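## Task

Facing the switch, find its right-hand fan tray and tighten both of its captive screws, the one above the handle and the one below it. Each counts as done only when its knob sits clamped tightly against the tray's faceplate. The screws have springs, so press each knob in gently while turning it clockwise. The work area is the switch's slots, the shelf beneath them, the space above and between them, and the table the robot stands on. A loose antistatic (ESD) tray rests on the shelf.

## Robot and tools

ROBOT. Two seven-joint arms, left_arm and right_arm, each ending in a two-pad parallel gripper. Base positions in the scene frame: left_arm (+0.044, +0.279, +0.020) m, right_arm (+0.031, -0.362, +0.020) m, both turned very slightly about z. A camera stand sits behind the arms. Cameras: cam_head_left, cam_head_right, cam_high, cam_low (fixed) and cam_left_wrist, cam_right_wrist (on the hands), each 672x504. The calibration block gives K, distortion D and T_world_to_cam per camera; fixed cameras may have shifted up to about 2.3 degrees and 9 mm.

FRAME. Scene frame: origin at table-top height midway between the nominal bases, +x out across the table, +y toward the left_arm side (not the image left), +z up. Positions are in metres, orientations as quat_wxyz. On a gripper, the fingers point along its own +z and open and close along its own x. end_effector_position is the point between the pads; the fingertips lie 17.5 mm further along +z.

ROW LAYOUT. Every movement command is a row of 18 numbers, each within [-1, 1], always covering both arms: left dx, dy, dz, rx, ry, rz, gripper position, force_limit, speed, then the same nine for the right arm. The six pose numbers are an offset, not a pose: they count from that arm's Hand target as it stood when the action (or move) began, along the scene axes, with 1.0 = 0.6 m for dx, dy, dz and 1.0 = 180 degrees for rx, ry, rz, which form one rotation vector turning the hand about its Hand target position. A translation longer than 1.0 is scaled down along its direction. Repeating the same offset in a new call moves the hand further. Six zeros re-request the current Hand target. The three gripper numbers are absolute settings: position +1 = open 50 mm, about -0.65 = pads meet, -1 = close until something stops them; force_limit -1/0/+1 = roughly 20/102/185 N per pad (final grip may exceed this by ~15 N); speed -1/0/+1 = 20/85/150 mm/s. Both start at +1. A 0 is a real setting, so to leave a gripper unchanged resend its last three numbers.

TOOLS.
execute_actions(actions, cameras): actions is a list of actions; each action is a list of up to 15 rows, one per 1/30 s step, and a short action repeats its last row. Every row in an action counts from the same start pose. An empty list returns state plus images and the scene number.
move(target, speed, blend, blocking, cameras): target is one row or a list of up to 15 rows, all offsets from the same starting Hand targets. speed is path top speed in m/s, 0.002 to 0.5 (default 0.25), one value or one per target; rotation is capped at twice that in rad/s and at 0.873 rad/s. blend (m) rounds corners between listed targets; 0 stops at each. Paths are straight, at least 0.5 s, cut off at 10 s, and do not avoid obstacles or the other arm. blocking=false returns after about 0.5 s while the move continues. The result adds a move: line with an ending such as done, off_target, moving, held or fault, and limits=paced (pose clipped) or limits=held (steps withheld). An arm not named in the ending is done, within 3 mm and 2 degrees.
wait(seconds 0 to 10), stop() to brake a running move, zoom_image(camera, region [x0, y0, x1, y1] in pixels, at most 504x504, on the newest images), clear_fault(arm) after a reported torque fault, finished_scene(scene) with the current scene number, which is final.

RESULTS. Per arm: end_effector_position and quat, Hand target (the last commanded pose after clipping, base of the next offset), Tool commands, joint positions, velocities (may read within noise), joint torques, Flange force along the gripper's x y z (includes held weight and some error; 'no reading' near singular poses). Gripper: object_status 0 moving, 1 blocked while opening, 2 blocked while closing (a grip), 3 reached its position or pads met; opening in mm is about (250 - position_measured) x 0.202. Wrist depth: a 7x7 grid of distances in mm (164 to 4000) per wrist camera, '-' for no value. MOTOR HOT appears at 60 °C; at 75 °C the arm sinks and stops for 30 to 60 s or more.

CONTROL NOTES. Each step the commanded orientation is clipped to within 32 degrees of the measured one, so big turns need several commands; big turns can also swing the elbow. Hands often settle a little short; send the remaining distance as an offset. The arms are stiff: aiming even a few millimetres beyond a firm contact presses very hard, so for the spring-loaded knobs aim only slightly past contact and watch Flange force. To release a push, command back past the gripper. Joint torque limits: 104.5 N m (first four joints), 51.3 N m (last three); exceeding one, or straying more than 5 degrees from plan, stops the arm until clear_fault. Wrist roll range is wide (±69 rad) but wrist pitch only ±2.100 rad.

AVOID. Knocking anything out of the work area or letting parts fall; hitting the switch, shelf or table hard; fast touches; contact or squeezing between the two arms (a clearance check helps but is not complete; closing fingers on the other gripper counts as a press); arms held stretched or pushing into unreachable poses, which heats motors.

Each tool is called after "Request:" in YAML: its name, and indented under it one key for each argument.

## Session

Request:
execute_actions:
  actions: []

Scene clock: 0.00 s.
left_arm: end_effector_position=(+0.5860, -0.3086, +0.2647) position_measured=3 object_status=3 end_effector_quat_wxyz=(-0.061, -0.171, +0.894, -0.410) | right_arm: end_effector_position=(+0.2405, -0.3138, +0.3855) position_measured=3 object_status=3 end_effector_quat_wxyz=(+0.103, -0.475, +0.870, -0.086)
Joint positions: left_arm=[0.568 0.897 -0.157 0.954 1.018 1.019 3.595] | right_arm=[-0.568 -0.429 -0.049 1.947 0.174 1.436 3.526]
Joint velocities: within noise
Joint torques (N m): no reading
Flange force (N): no reading
Wrist depth (mm): cam_left_wrist=[2066 2092 2009 1922 1884 1778 1727 / 1847 1979 2053 2078 2003 1905 1832 / 1662 1745 1827 1939 2028 2040 1962 / 530 548 1633 1722 1797 1922 2034 / 481 499 522 1567 1637 1727 1827 / 356 462 478 499 517 1560 1617 / 340 - 360 - 489 - 522] | cam_right_wrist=[568 558 547 616 609 1396 1370 / 552 541 533 601 598 1345 1353 / 535 527 533 589 583 572 1323 / 524 587 582 573 568 557 552 / 581 579 568 560 553 543 536 / 572 562 552 548 536 533 522 / 560 - 547 - 529 - 513]
Hand target: left_arm +0.5860, -0.3086, +0.2647; -0.061, -0.171, +0.894, -0.410 | right_arm +0.2405, -0.3138, +0.3855; +0.103, -0.475, +0.870, -0.086
Tool commands: left_gripper/position=+1.0 left_gripper/force_limit=+1.0 left_gripper/speed=+1.0 right_gripper/position=+1.0 right_gripper/force_limit=+1.0 right_gripper/speed=+1.0

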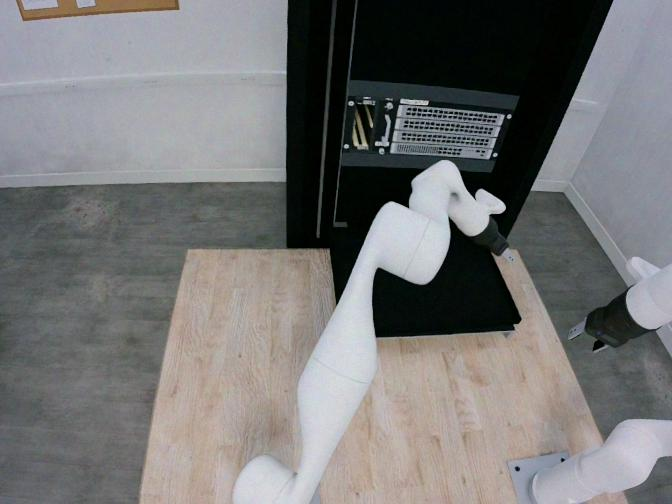

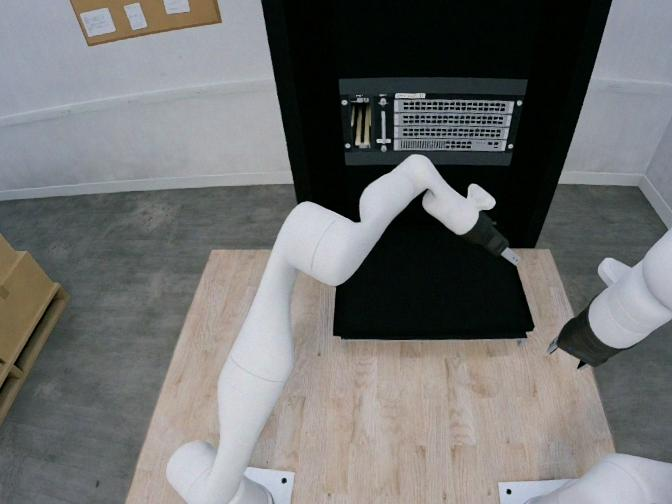

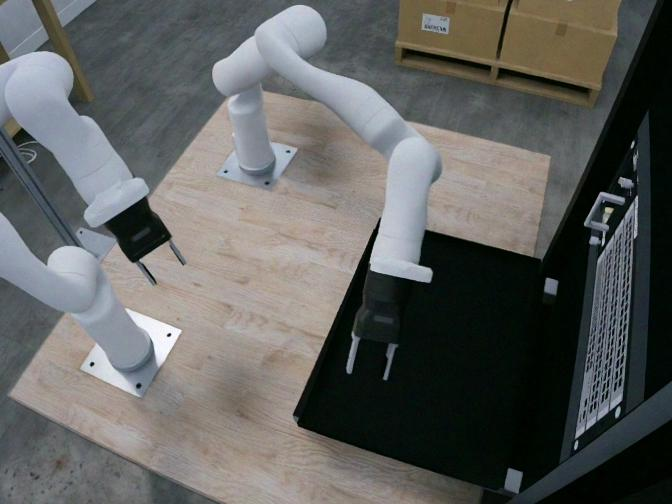

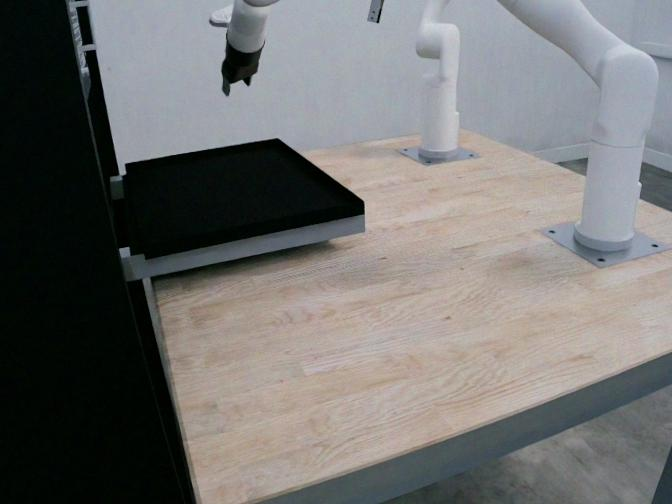

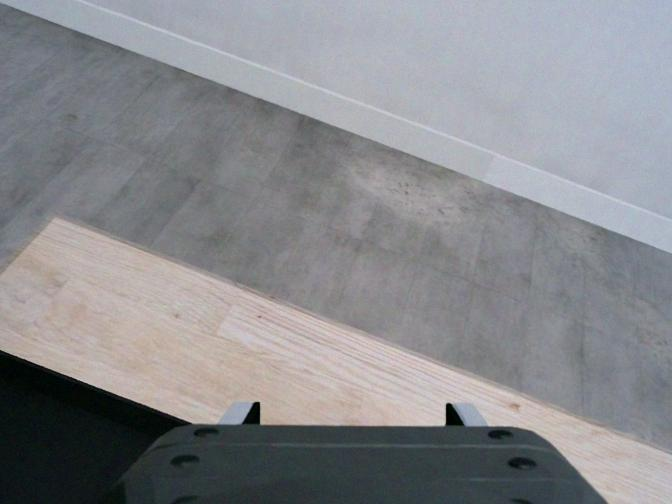

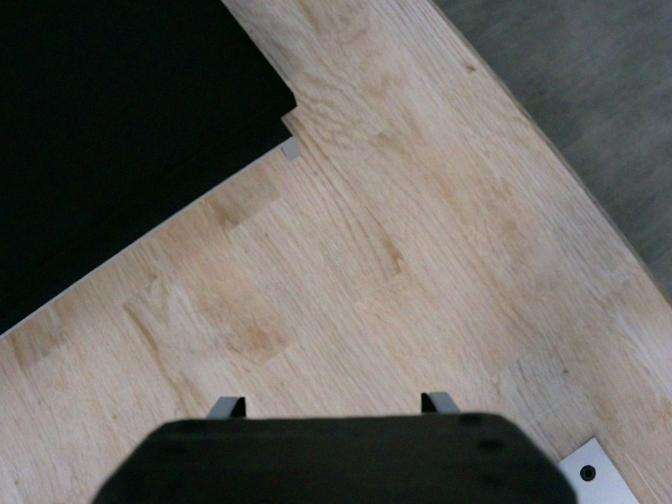

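Request:
zoom_image:
  camera: "cam_head_right"
  region: [330, 70, 450, 170]

Request:
zoom_image:
  camera: "cam_head_left"
  region: [330, 80, 450, 180]

Request:
zoom_image:
  camera: "cam_high"
  region: [560, 130, 672, 260]

Request:
zoom_image:
  camera: "cam_head_right"
  region: [320, 60, 540, 180]

Scaled by 4.200 from the camera's 672x504 image, which has a finer 960x720 frame.

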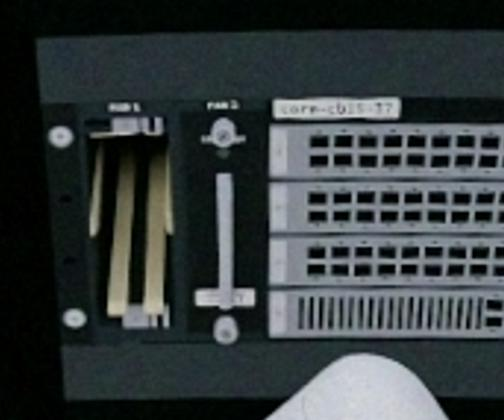

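Scaled by 4.200 from the camera's 672x504 image, which has a finer 960x720 frame.

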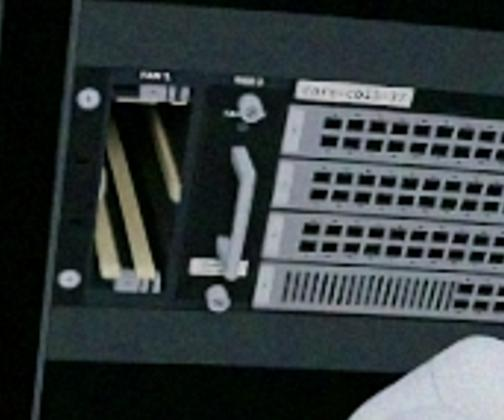

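Scaled by 3.877 from the camera's 672x504 image, which has a finer 960x720 frame.

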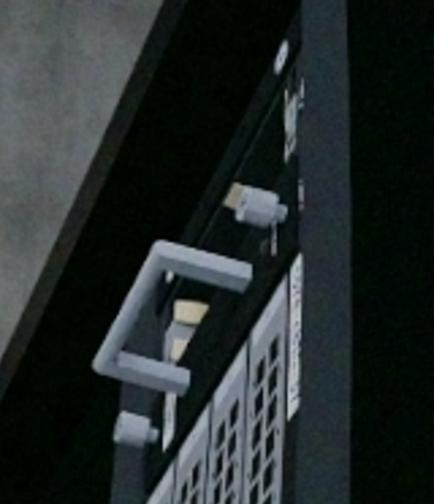

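Scaled by 2.291 from the camera's 672x504 image, which has a finer 960x720 frame.

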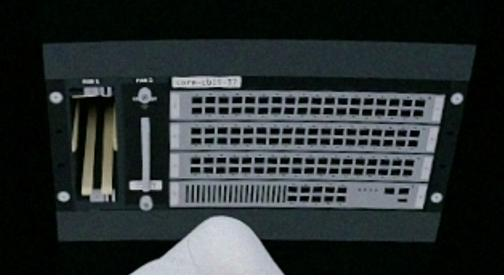

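Request:
move:
  target: [0.123, 0.481, 0.342, -0.089, -0.253, 0.422, 1, 1, 1, 0,0,0,0,0,0,1,1,1]
  speed: 0.2
  cameras: ["all"]

Scene clock: 19.90 s.
left_arm: end_effector_position=(+0.6598, -0.0200, +0.4699) position_measured=3 object_status=3 end_effector_quat_wxyz=(+0.500, -0.500, +0.500, -0.500) | right_arm: end_effector_position=(+0.2405, -0.3138, +0.3855) position_measured=3 object_status=3 end_effector_quat_wxyz=(+0.103, -0.475, +0.870, -0.086)
Joint positions: left_arm=[1.561 0.945 -1.482 1.844 3.493 0.279 2.177] | right_arm=[-0.568 -0.429 -0.049 1.947 0.174 1.436 3.526]
Joint torques (N m): left_arm=[0.99 -16.2 -10.11 -8.77 0.75 2.83 0.3] | right_arm=[-0.36 -1.72 -0.19 -10.18 0.44 -0.66 -0.05]
Flange force (N): left_arm=[-3.8 2.2 -0.6] | right_arm=[-0.7 -0.5 -0.6]
Wrist depth (mm): cam_left_wrist=[570 408 407 406 404 402 400 / 603 409 407 407 405 404 402 / 606 410 408 407 406 405 404 / 604 697 411 409 409 408 407 / 601 692 537 410 411 410 409 / 599 692 504 411 413 412 410 / 563 - 461 - 413 413 410] | cam_right_wrist=[567 555 549 620 608 1408 1384 / 550 543 533 604 597 1337 1364 / 536 527 533 591 578 570 1323 / 521 584 584 572 566 555 553 / 580 576 569 558 551 546 535 / 571 563 554 548 538 532 522 / 559 - 543 - 530 - 511]
Hand target: left_arm +0.6598, -0.0200, +0.4699; +0.500, -0.500, +0.500, -0.500 | right_arm +0.2405, -0.3138, +0.3855; +0.103, -0.475, +0.870, -0.086
Off the commanded pose: left_arm 0.000 m, 0 deg | right_arm 0.000 m, 0 deg.
move: done
camera_calibration:
cam_left_wrist: T_world_to_cam=[[0.0228736, -0.999699, -0.00890059, -0.0292479], [-0.0322445, 0.00816058, -0.999447, 0.540805], [0.999218, 0.023148, -0.0320481, -0.473125], [0, 0, 0, 1]] pos_world=[0.490862, -0.0227005, 0.525083]

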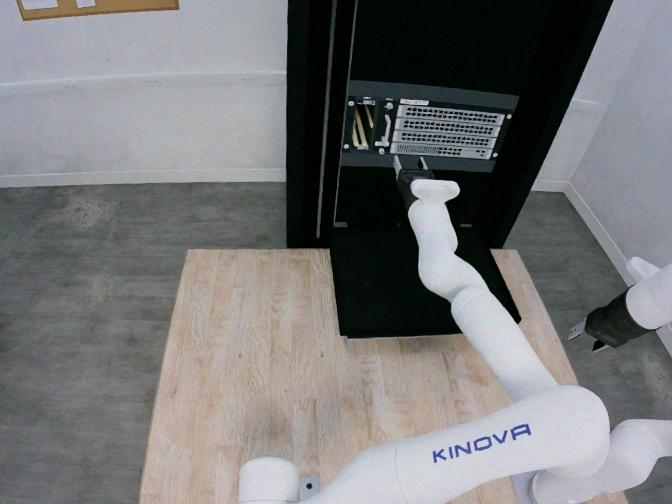

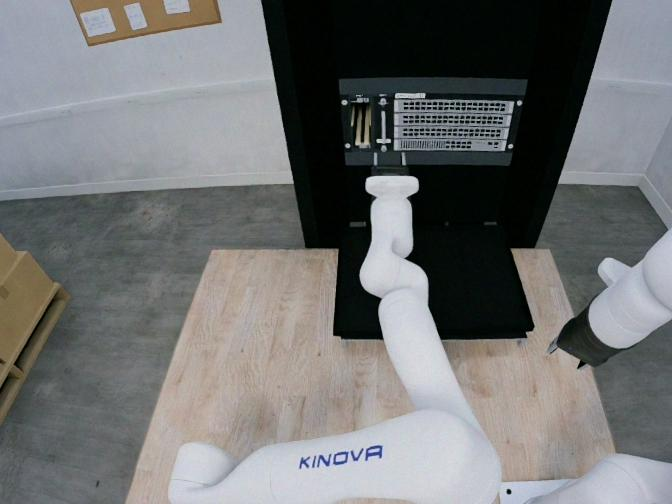

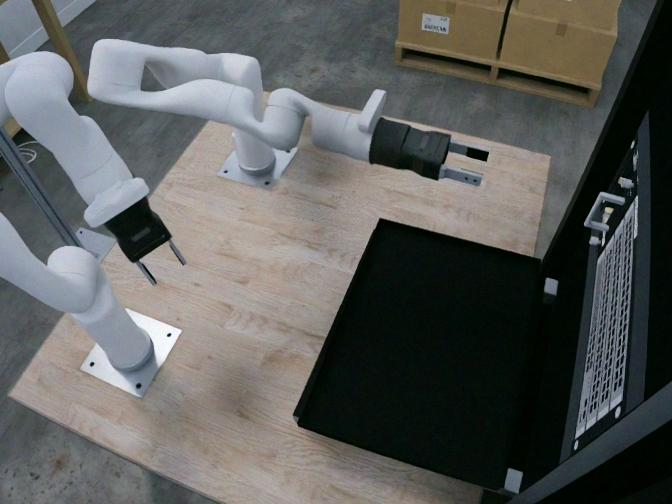

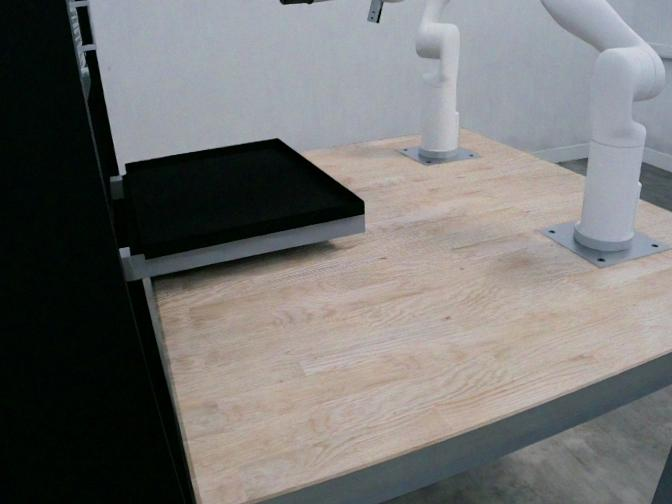

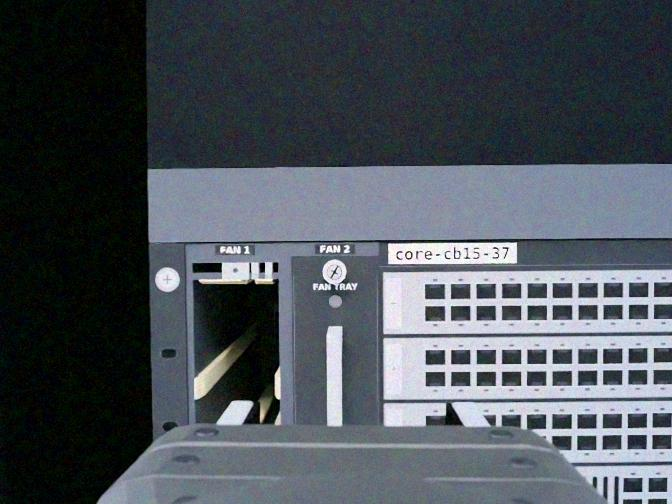

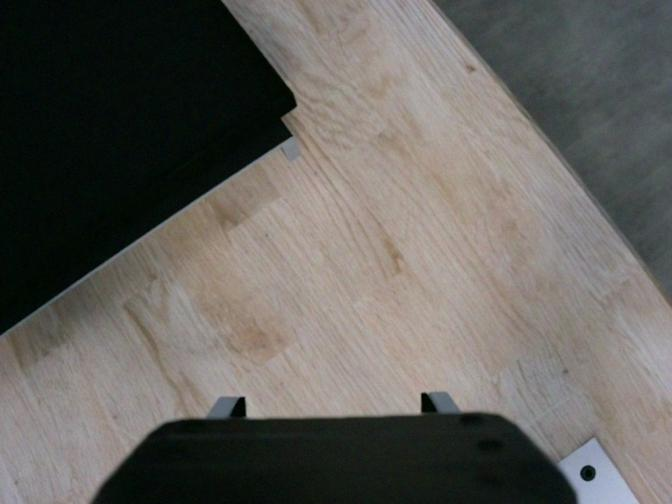

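Request:
zoom_image:
  camera: "cam_left_wrist"
  region: [270, 230, 400, 440]

Request:
zoom_image:
  camera: "cam_high"
  region: [570, 160, 660, 260]

Request:
zoom_image:
  camera: "cam_head_left"
  region: [340, 85, 440, 165]

Scaled by 2.400.

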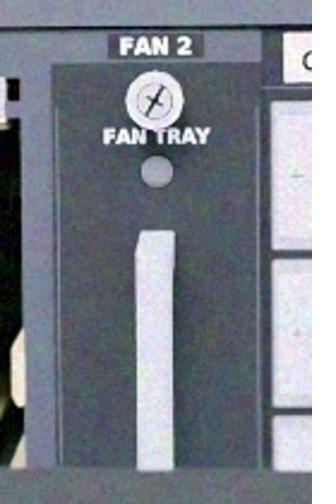

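Scaled by 5.040 from the camera's 672x504 image, which has a finer 960x720 frame.

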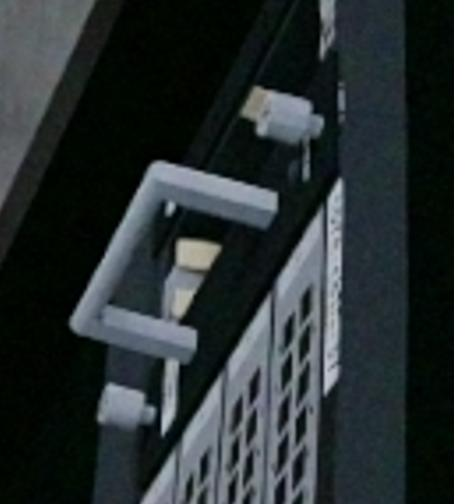

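Scaled by 5.040 from the camera's 672x504 image, which has a finer 960x720 frame.

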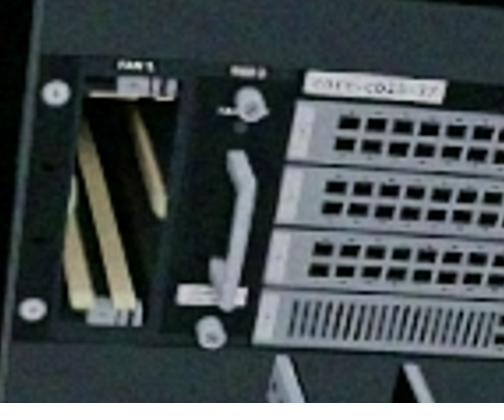

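Request:
move:
  target: [0.275, 0.0133, 0.0218, 0, 0, 0, 1, 1, 1, 0,0,0,0,0,0,1,1,1]
  speed: 0.15
  cameras: ["all"]

Request:
zoom_image:
  camera: "cam_left_wrist"
  region: [200, 250, 500, 475]

Request:
zoom_image:
  camera: "cam_high"
  region: [540, 130, 672, 260]

Scene clock: 35.23 s.
left_arm: end_effector_position=(+0.8248, -0.0121, +0.4829) position_measured=3 object_status=3 end_effector_quat_wxyz=(+0.500, -0.500, +0.501, -0.500) | right_arm: end_effector_position=(+0.2405, -0.3138, +0.3855) position_measured=3 object_status=3 end_effector_quat_wxyz=(+0.103, -0.475, +0.870, -0.086)
Joint positions: left_arm=[1.095 0.977 -1.25 1.383 3.411 0.19 2.212] | right_arm=[-0.568 -0.429 -0.049 1.947 0.174 1.436 3.526]
Joint torques (N m): left_arm=[1.11 -22.7 -9.73 -9.45 0.6 2.74 0.29] | right_arm=[-0.36 -1.71 -0.21 -10.14 0.45 -0.67 -0.07]
Flange force (N): left_arm=[-4.6 1.6 -2.4] | right_arm=[-0.7 -0.7 -0.7]
Wrist depth (mm): cam_left_wrist=[242 242 241 240 240 239 237 / 243 242 242 241 240 239 238 / 244 243 242 242 241 240 239 / 245 244 243 243 242 241 240 / 245 247 246 243 244 244 243 / 246 294 247 244 245 245 244 / 247 - - 244 - - 245] | cam_right_wrist=[565 557 549 621 607 1408 1384 / 553 542 534 603 595 1342 1348 / 537 527 530 586 579 570 1326 / 522 586 579 573 565 557 552 / 580 576 566 561 552 543 535 / 569 561 556 546 539 533 523 / 561 - 544 - 530 - 512]
Hand target: left_arm +0.8248, -0.0120, +0.4829; +0.500, -0.500, +0.501, -0.500 | right_arm +0.2405, -0.3138, +0.3855; +0.103, -0.475, +0.870, -0.086
Off the commanded pose: left_arm 0.000 m, 0 deg | right_arm 0.000 m, 0 deg.
move: done
camera_calibration:
cam_left_wrist: T_world_to_cam=[[0.0228712, -0.999698, -0.00900054, -0.0248524], [-0.0322468, 0.00826052, -0.999446, 0.559155], [0.999218, 0.0231488, -0.0320481, -0.637761], [0, 0, 0, 1]] pos_world=[0.655862, -0.0147004, 0.538182]

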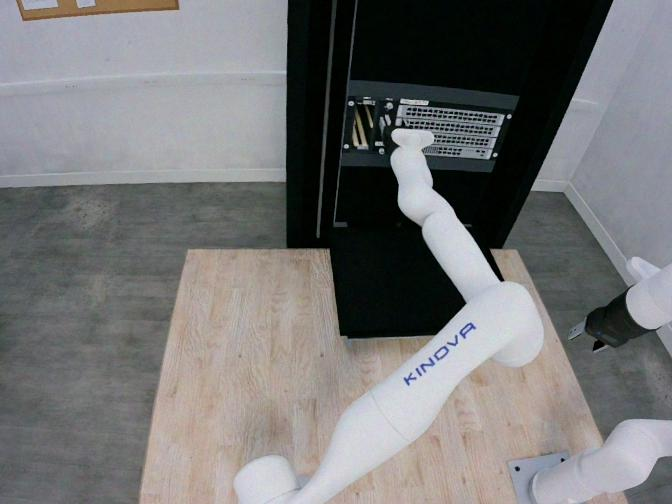

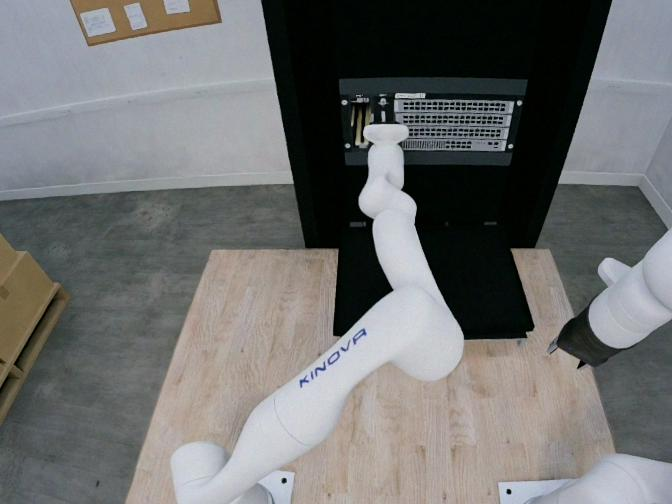

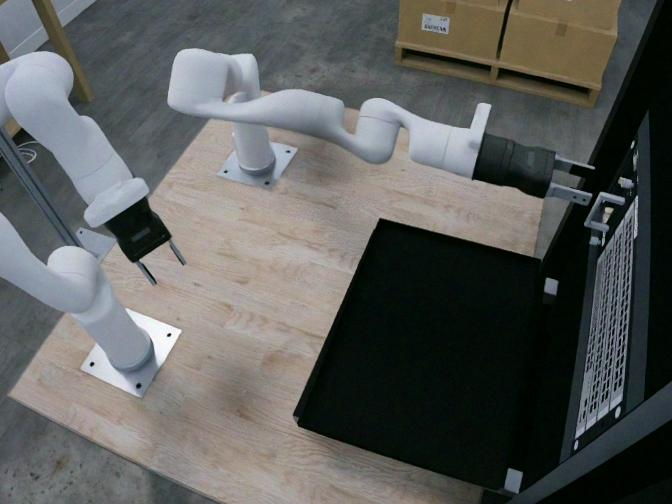

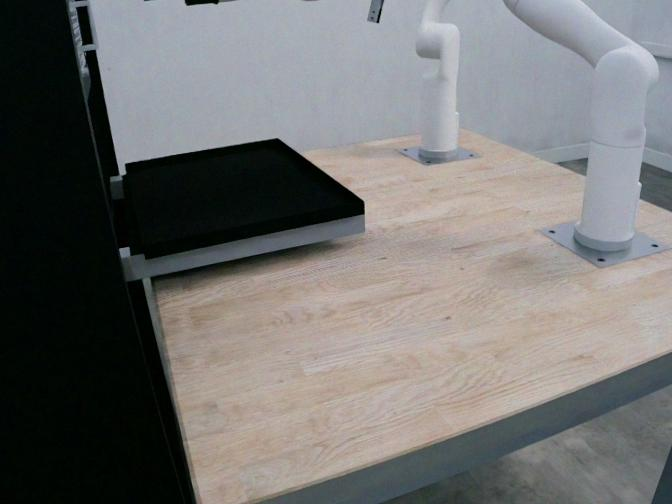

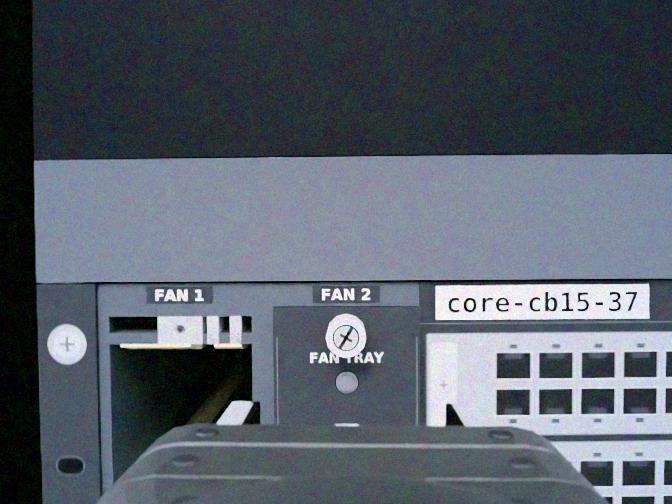

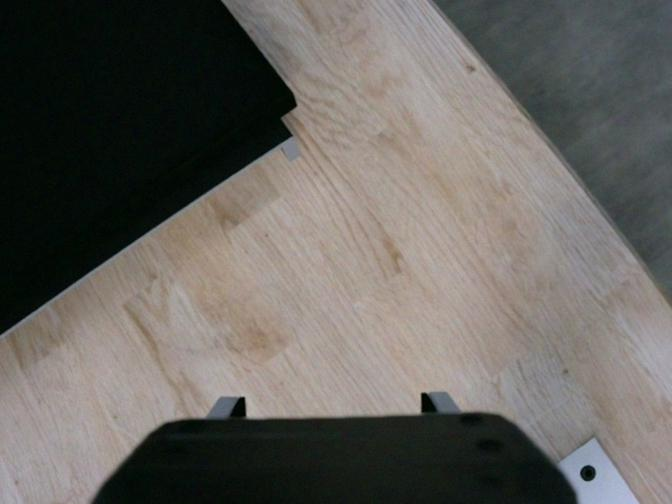

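Scaled by 1.680.

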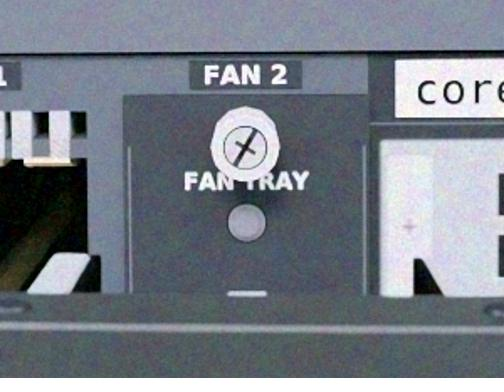

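Scaled by 3.818 from the camera's 672x504 image, which has a finer 960x720 frame.

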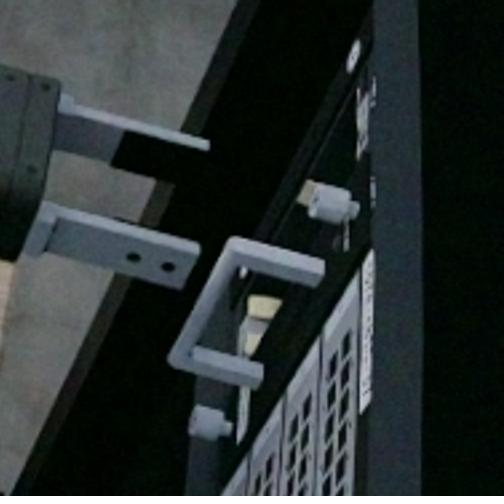

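Request:
zoom_image:
  camera: "cam_left_wrist"
  region: [210, 380, 300, 450]

Request:
zoom_image:
  camera: "cam_left_wrist"
  region: [420, 380, 510, 450]

Request:
zoom_image:
  camera: "cam_left_wrist"
  region: [290, 300, 400, 440]

Scaled by 5.600.

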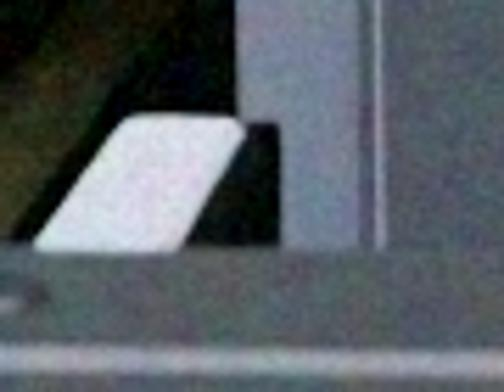

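Scaled by 5.600.

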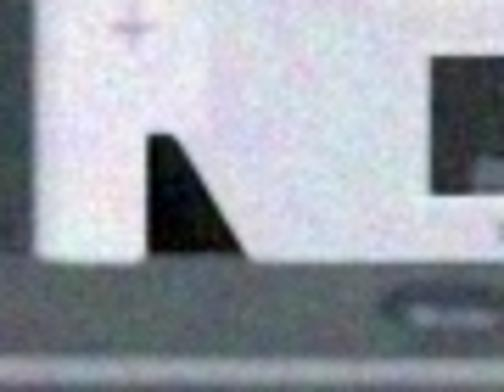

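Scaled by 3.600.

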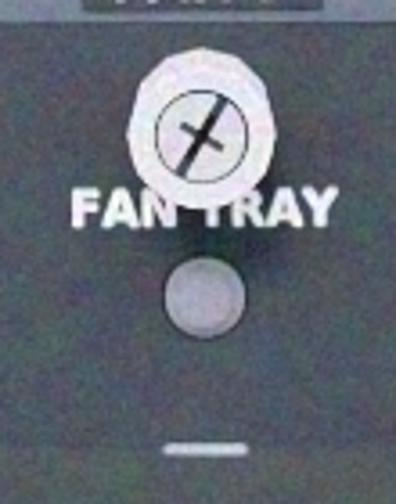

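Request:
move:
  target: [0, 0.0037, 0.0328, 0, 0, 0, 1, 1, 1, 0.761,0.126,0.206,0.030,-0.375,0.391,1,1,1]
  speed: 0.25
  cameras: ["all"]

Request:
zoom_image:
  camera: "cam_left_wrist"
  region: [240, 330, 460, 450]

Request:
zoom_image:
  camera: "cam_right_wrist"
  region: [200, 100, 450, 350]

Scene clock: 53.03 s.
left_arm: end_effector_position=(+0.8248, -0.0098, +0.5026) position_measured=3 object_status=3 end_effector_quat_wxyz=(+0.500, -0.500, +0.501, -0.500) | right_arm: end_effector_position=(+0.6971, -0.2382, +0.5092) position_measured=3 object_status=3 end_effector_quat_wxyz=(-0.587, +0.736, -0.265, +0.211)
Joint positions: left_arm=[1.089 0.941 -1.245 1.359 3.388 0.16 2.199] | right_arm=[-2.136 -0.956 1.45 1.491 0.25 0.484 5.436]
Joint torques (N m): left_arm=[1 -22.58 -9.38 -9.84 0.54 2.79 0.31] | right_arm=[-0.5 15.32 -10.12 -7.41 -1.21 -2.64 -0.09]
Flange force (N): left_arm=[-4.3 1.8 -2.6] | right_arm=[-1.7 -1.8 -1.8]
Wrist depth (mm): cam_left_wrist=[242 242 241 240 239 238 238 / 244 243 241 241 240 239 239 / 244 243 242 242 240 240 239 / 245 244 243 243 242 240 240 / 246 245 244 243 242 242 241 / 246 248 247 244 245 245 244 / 247 - - 244 - - 245] | cam_right_wrist=[3725 607 602 442 379 328 289 / 3704 636 612 453 388 335 294 / 3855 - 629 472 399 346 303 / 307 338 377 456 410 355 311 / 297 329 661 476 420 365 318 / 2318 2798 683 505 432 369 325 / 2343 - 711 - 447 - 322]
Hand target: left_arm +0.8248, -0.0098, +0.5026; +0.500, -0.500, +0.500, -0.500 | right_arm +0.6971, -0.2382, +0.5092; -0.587, +0.736, -0.265, +0.211
Off the commanded pose: left_arm 0.000 m, 0 deg | right_arm 0.000 m, 0 deg.
move: done
camera_calibration:
cam_left_wrist: T_world_to_cam=[[0.0228736, -0.999699, -0.00890059, -0.0225341], [-0.0322445, 0.00816058, -0.999447, 0.578724], [0.999218, 0.023148, -0.0320481, -0.637184], [0, 0, 0, 1]] pos_world=[0.655862, -0.0125005, 0.557783]
cam_right_wrist: T_world_to_cam=[[0.763531, -0.64569, -0.0102407, -0.680522], [-0.168912, -0.184383, -0.968231, 0.621952], [0.623289, 0.741004, -0.249847, 0.0395826], [0, 0, 0, 1]] pos_world=[0.599983, -0.35406, 0.605114]

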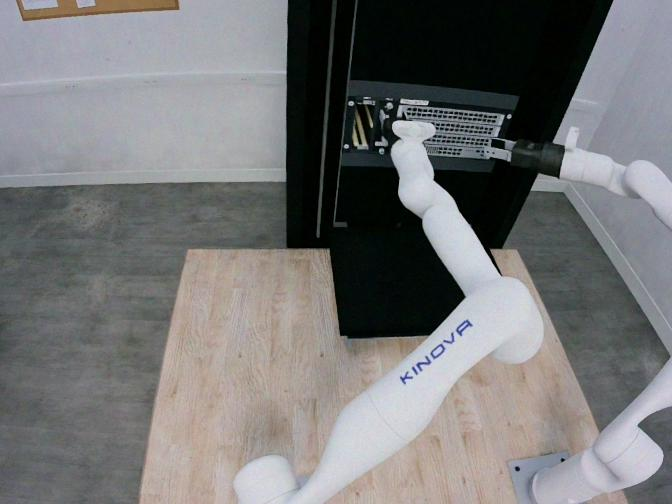

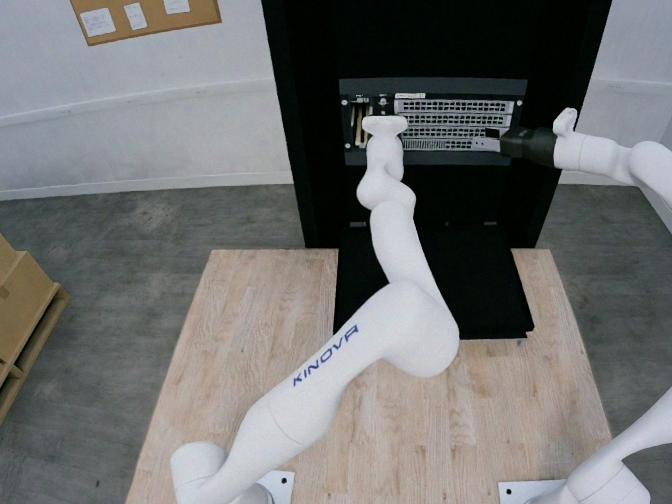

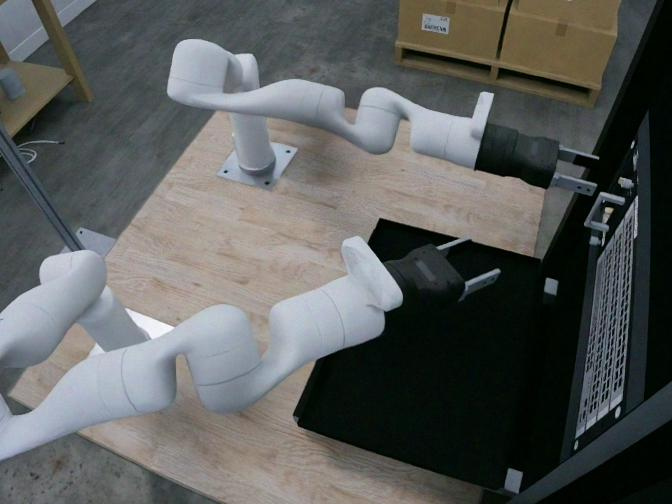

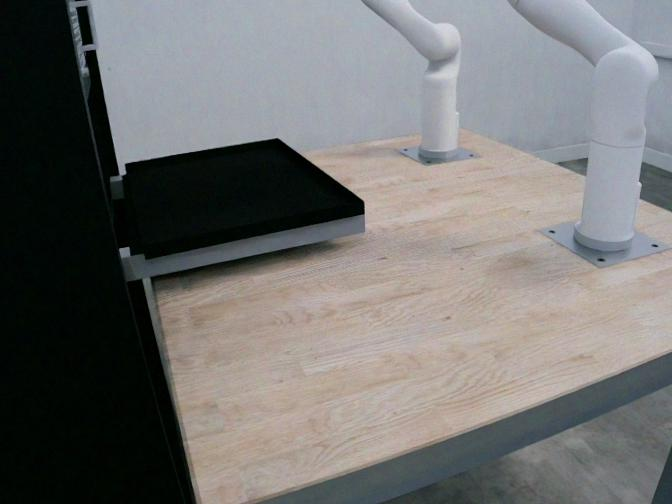

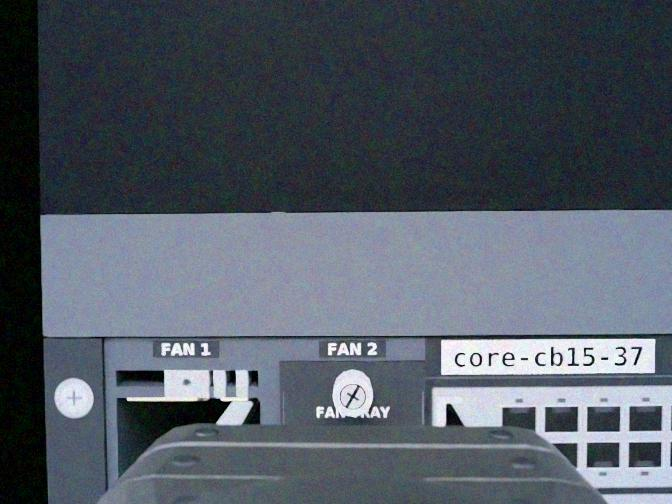

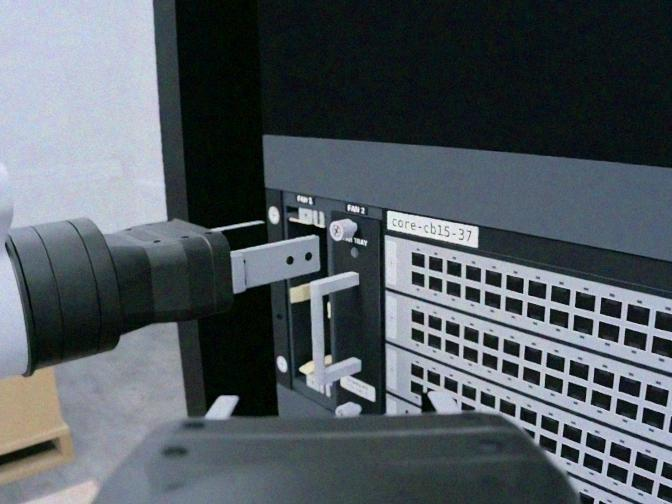

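Scaled by 2.291.

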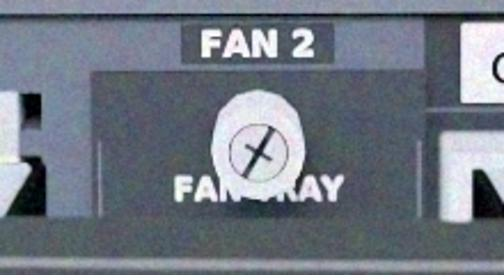

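Scaled by 2.016.

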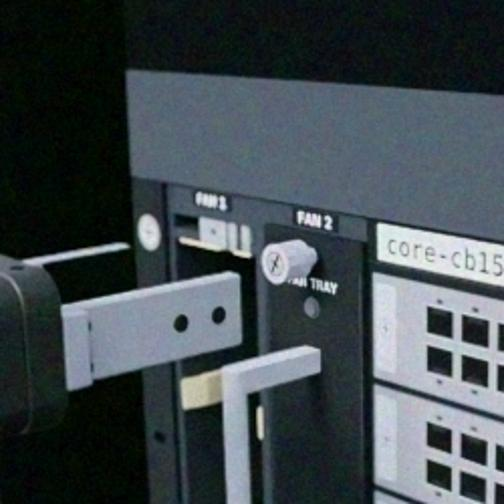

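Request:
zoom_image:
  camera: "cam_right_wrist"
  region: [210, 190, 390, 325]

Request:
zoom_image:
  camera: "cam_right_wrist"
  region: [310, 205, 370, 255]

Scaled by 2.800.

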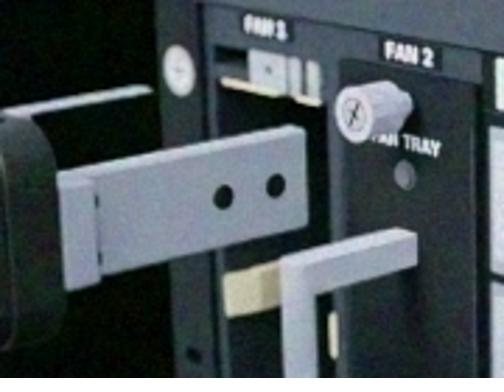

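Scaled by 8.400.

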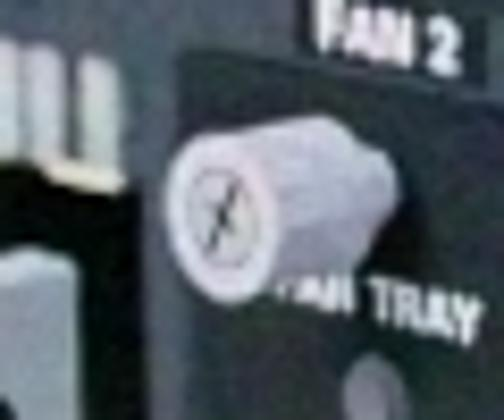

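Request:
move:
  target: [0.0767, 0, 0.0037, 0, 0, 0, 1, 1, 1, 0,0,0,0,0,0,1,1,1]
  speed: 0.06
  cameras: ["cam_left_wrist","cam_right_wrist"]

Request:
zoom_image:
  camera: "cam_right_wrist"
  region: [210, 190, 390, 325]

Request:
zoom_image:
  camera: "cam_left_wrist"
  region: [240, 330, 460, 450]

Scene clock: 63.70 s.
left_arm: end_effector_position=(+0.8708, -0.0098, +0.5049) position_measured=3 object_status=3 end_effector_quat_wxyz=(+0.500, -0.500, +0.500, -0.500) | right_arm: end_effector_position=(+0.6971, -0.2382, +0.5092) position_measured=3 object_status=3 end_effector_quat_wxyz=(-0.587, +0.736, -0.265, +0.211)
Joint positions: left_arm=[0.963 0.982 -1.192 1.185 3.387 0.095 2.209] | right_arm=[-2.136 -0.956 1.45 1.491 0.25 0.484 5.436]
Joint torques (N m): left_arm=[0.97 -24.79 -8.94 -9.81 0.39 2.75 0.32] | right_arm=[-0.39 15.47 -10.08 -7.34 -1.25 -2.64 -0.09]
Flange force (N): left_arm=[-4.6 1.7 -3.6] | right_arm=[-1.1 -1.8 -1.5]
Wrist depth (mm): cam_left_wrist=[196 195 195 194 193 193 192 / 197 196 195 194 194 193 193 / 197 197 196 195 194 194 193 / 198 197 197 196 195 195 194 / 199 198 197 197 196 195 195 / 201 201 200 198 197 198 198 / 200 - - - - - 198] | cam_right_wrist=[3508 607 599 443 379 327 289 / 3789 639 612 454 388 335 294 / 326 616 618 469 400 347 303 / 306 331 368 424 410 353 312 / 298 328 659 472 422 365 319 / 2343 2763 684 503 430 370 324 / 2394 - 714 - 447 - 324]
Hand target: left_arm +0.8708, -0.0098, +0.5049; +0.500, -0.500, +0.500, -0.500 | right_arm +0.6971, -0.2382, +0.5092; -0.587, +0.736, -0.265, +0.211
Off the commanded pose: left_arm 0.000 m, 0 deg | right_arm 0.000 m, 0 deg.
move: done
camera_calibration:
cam_left_wrist: T_world_to_cam=[[0.0228745, -0.999699, -0.00890062, -0.0235664], [-0.0321446, 0.00816289, -0.99945, 0.582438], [0.999221, 0.023148, -0.0319482, -0.683133], [0, 0, 0, 1]] pos_world=[0.701862, -0.0125005, 0.560083]
cam_right_wrist: T_world_to_cam=[[0.763608, -0.645597, -0.0103356, -0.680479], [-0.168958, -0.184342, -0.968231, 0.621994], [0.623182, 0.741095, -0.249844, 0.0396782], [0, 0, 0, 1]] pos_world=[0.599983, -0.354061, 0.605114]
Images, in order (width x height): cam_left_wrist 672x504, cam_right_wrist 672x504.

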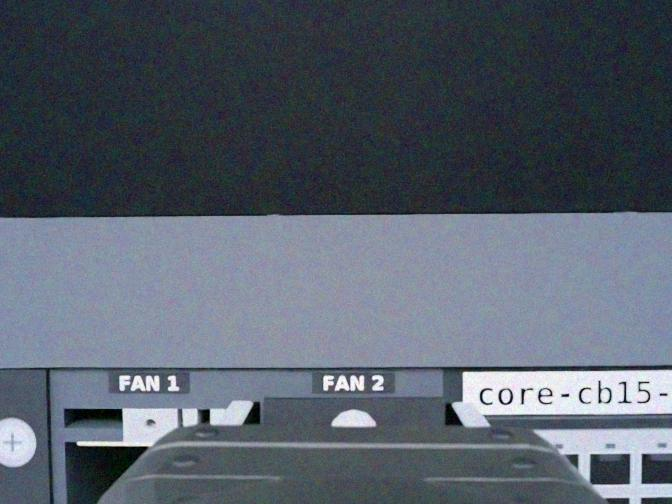

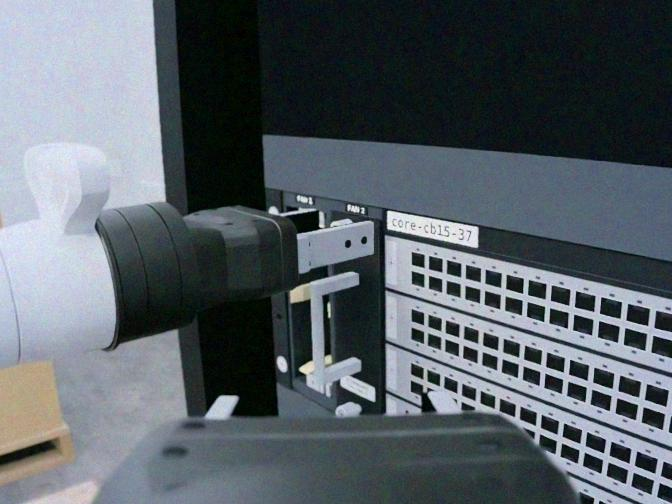

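Scaled by 2.800.

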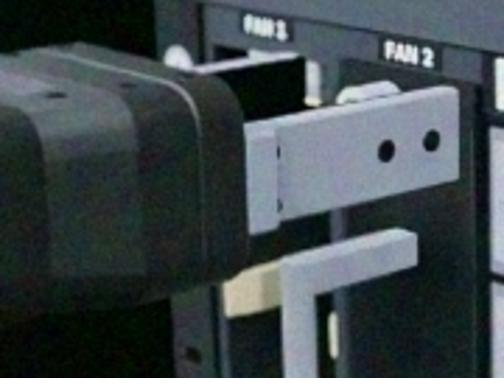

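Scaled by 2.291.

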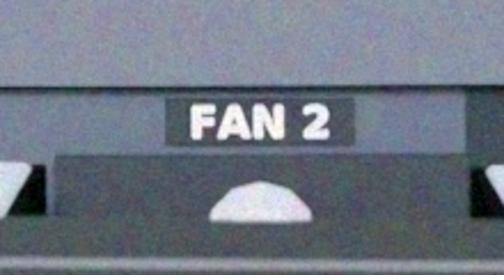

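Request:
move:
  target: [0.0042, -0.0007, 0, 0, 0, 0, 1, 1, 1, 0,0,0,0,0,0,1,1,1]
  speed: 0.05

Request:
move:
  target: [0, 0, 0, 0, 0, 0, -1, -0.8, -1, 0,0,0,0,0,0,1,1,1]
  speed: 0.05
  cameras: ["cam_left_wrist","cam_right_wrist"]

Request:
zoom_image:
  camera: "cam_right_wrist"
  region: [270, 190, 390, 280]

Request:
zoom_image:
  camera: "cam_left_wrist"
  region: [240, 330, 460, 450]

Scene clock: 68.00 s.
left_arm: end_effector_position=(+0.8733, -0.0102, +0.5048) position_measured=3 object_status=3 end_effector_quat_wxyz=(+0.500, -0.500, +0.500, -0.500) | right_arm: end_effector_position=(+0.6971, -0.2382, +0.5092) position_measured=3 object_status=3 end_effector_quat_wxyz=(-0.587, +0.736, -0.265, +0.211)
Joint positions: left_arm=[0.957 0.986 -1.19 1.174 3.388 0.09 2.21] | right_arm=[-2.136 -0.956 1.45 1.491 0.25 0.484 5.436]
Joint torques (N m): left_arm=[0.99 -24.88 -8.93 -9.82 0.38 2.77 0.3] | right_arm=[-0.33 15.38 -10.11 -7.27 -1.27 -2.65 -0.05]
Flange force (N): left_arm=[-4.8 1.6 -3.7] | right_arm=[-0.9 -2.2 -1.2]
Wrist depth (mm): cam_left_wrist=[193 193 192 192 191 190 190 / 194 194 193 192 191 191 190 / 195 194 193 193 192 191 191 / 195 195 194 193 193 192 191 / 196 195 195 194 193 193 192 / 199 199 197 195 195 196 195 / 199 - - - - - 196] | cam_right_wrist=[3584 607 599 441 379 327 289 / 3704 636 611 453 388 335 295 / 328 611 620 467 397 346 302 / 305 331 368 426 411 353 311 / 298 331 658 471 421 366 317 / 2335 2786 691 504 429 370 325 / 2335 - 710 - 447 - 323]
Hand target: left_arm +0.8733, -0.0102, +0.5048; +0.500, -0.500, +0.500, -0.500 | right_arm +0.6971, -0.2382, +0.5092; -0.587, +0.736, -0.265, +0.211
Off the commanded pose: left_arm 0.000 m, 0 deg | right_arm 0.000 m, 0 deg.
move: done

Scene clock: 70.13 s.
left_arm: end_effector_position=(+0.8734, -0.0102, +0.5048) position_measured=191 object_status=2 end_effector_quat_wxyz=(+0.500, -0.500, +0.500, -0.500) | right_arm: end_effector_position=(+0.6971, -0.2382, +0.5092) position_measured=3 object_status=3 end_effector_quat_wxyz=(-0.587, +0.736, -0.265, +0.211)
Joint positions: left_arm=[0.957 0.986 -1.19 1.174 3.388 0.09 2.21] | right_arm=[-2.136 -0.956 1.45 1.491 0.25 0.484 5.436]
Joint torques (N m): left_arm=[0.82 -24.78 -8.85 -9.96 0.37 2.79 0.31] | right_arm=[-0.35 15.41 -10.08 -7.29 -1.24 -2.61 -0.09]
Flange force (N): left_arm=[-4.9 1.8 -4.9] | right_arm=[-1.1 -2.0 -1.3]
Wrist depth (mm): cam_left_wrist=[194 193 192 191 191 190 190 / 194 194 193 192 192 191 190 / 194 194 194 193 192 192 191 / 195 195 194 193 193 192 191 / 196 195 194 194 193 193 192 / 199 199 198 195 196 196 195 / 200 - - - - - 196] | cam_right_wrist=[3704 603 601 440 378 328 290 / 3623 634 616 453 386 335 294 / 328 612 619 471 397 345 303 / 306 331 368 445 411 353 312 / 299 330 663 471 420 366 318 / 2326 2821 688 505 431 370 325 / 2402 - 710 - 446 - 324]
Hand target: left_arm +0.8733, -0.0102, +0.5048; +0.500, -0.500, +0.500, -0.500 | right_arm +0.6971, -0.2382, +0.5092; -0.587, +0.736, -0.265, +0.211
Off the commanded pose: left_arm 0.000 m, 0 deg | right_arm 0.000 m, 0 deg.
move: done
camera_calibration:
cam_left_wrist: T_world_to_cam=[[0.0229735, -0.999696, -0.00890296, -0.0240944], [-0.0322453, 0.00815972, -0.999447, 0.582594], [0.999216, 0.0232479, -0.032048, -0.685661], [0, 0, 0, 1]] pos_world=[0.704462, -0.0129007, 0.560083]
cam_right_wrist: T_world_to_cam=[[0.763608, -0.645597, -0.0103356, -0.680479], [-0.168958, -0.184342, -0.968231, 0.621994], [0.623182, 0.741095, -0.249844, 0.0396782], [0, 0, 0, 1]] pos_world=[0.599983, -0.354061, 0.605114]
Images, in order (width x height): cam_left_wrist 672x504, cam_right_wrist 672x504.

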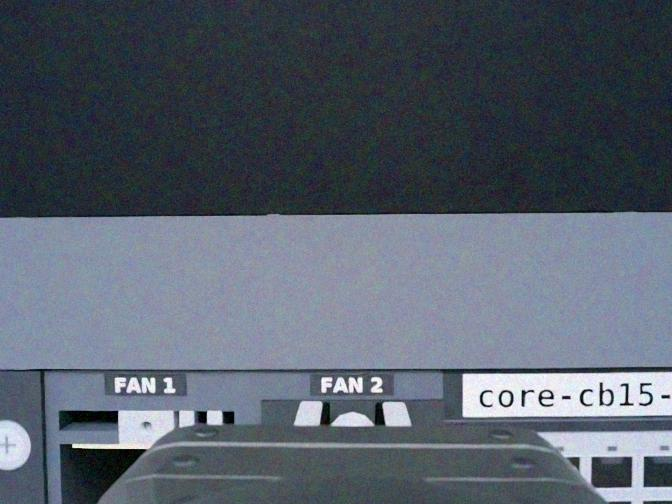

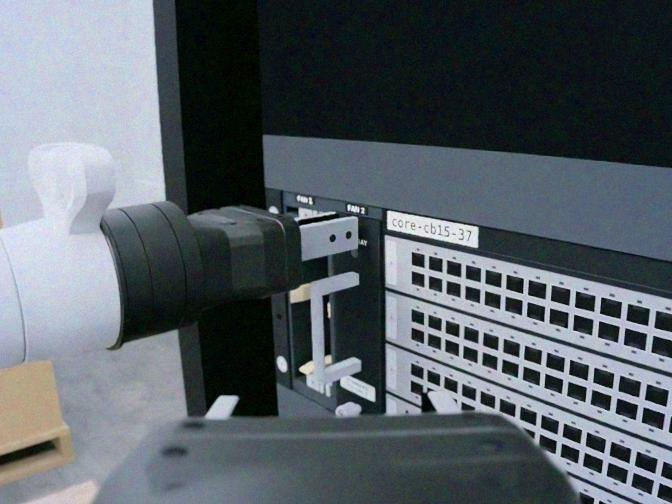

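Scaled by 4.200.

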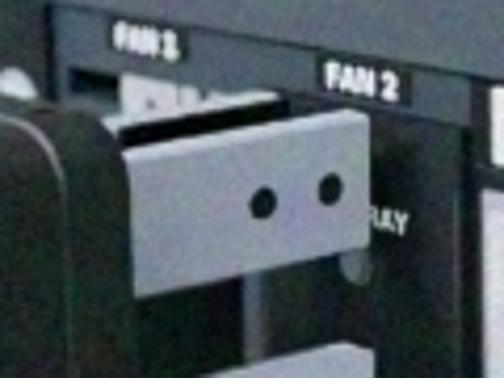

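Scaled by 2.291.

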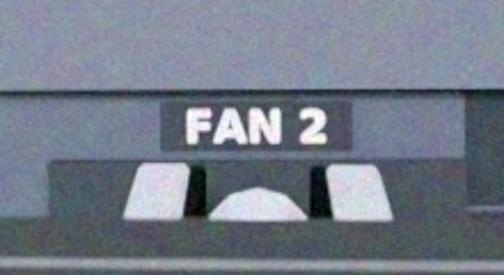

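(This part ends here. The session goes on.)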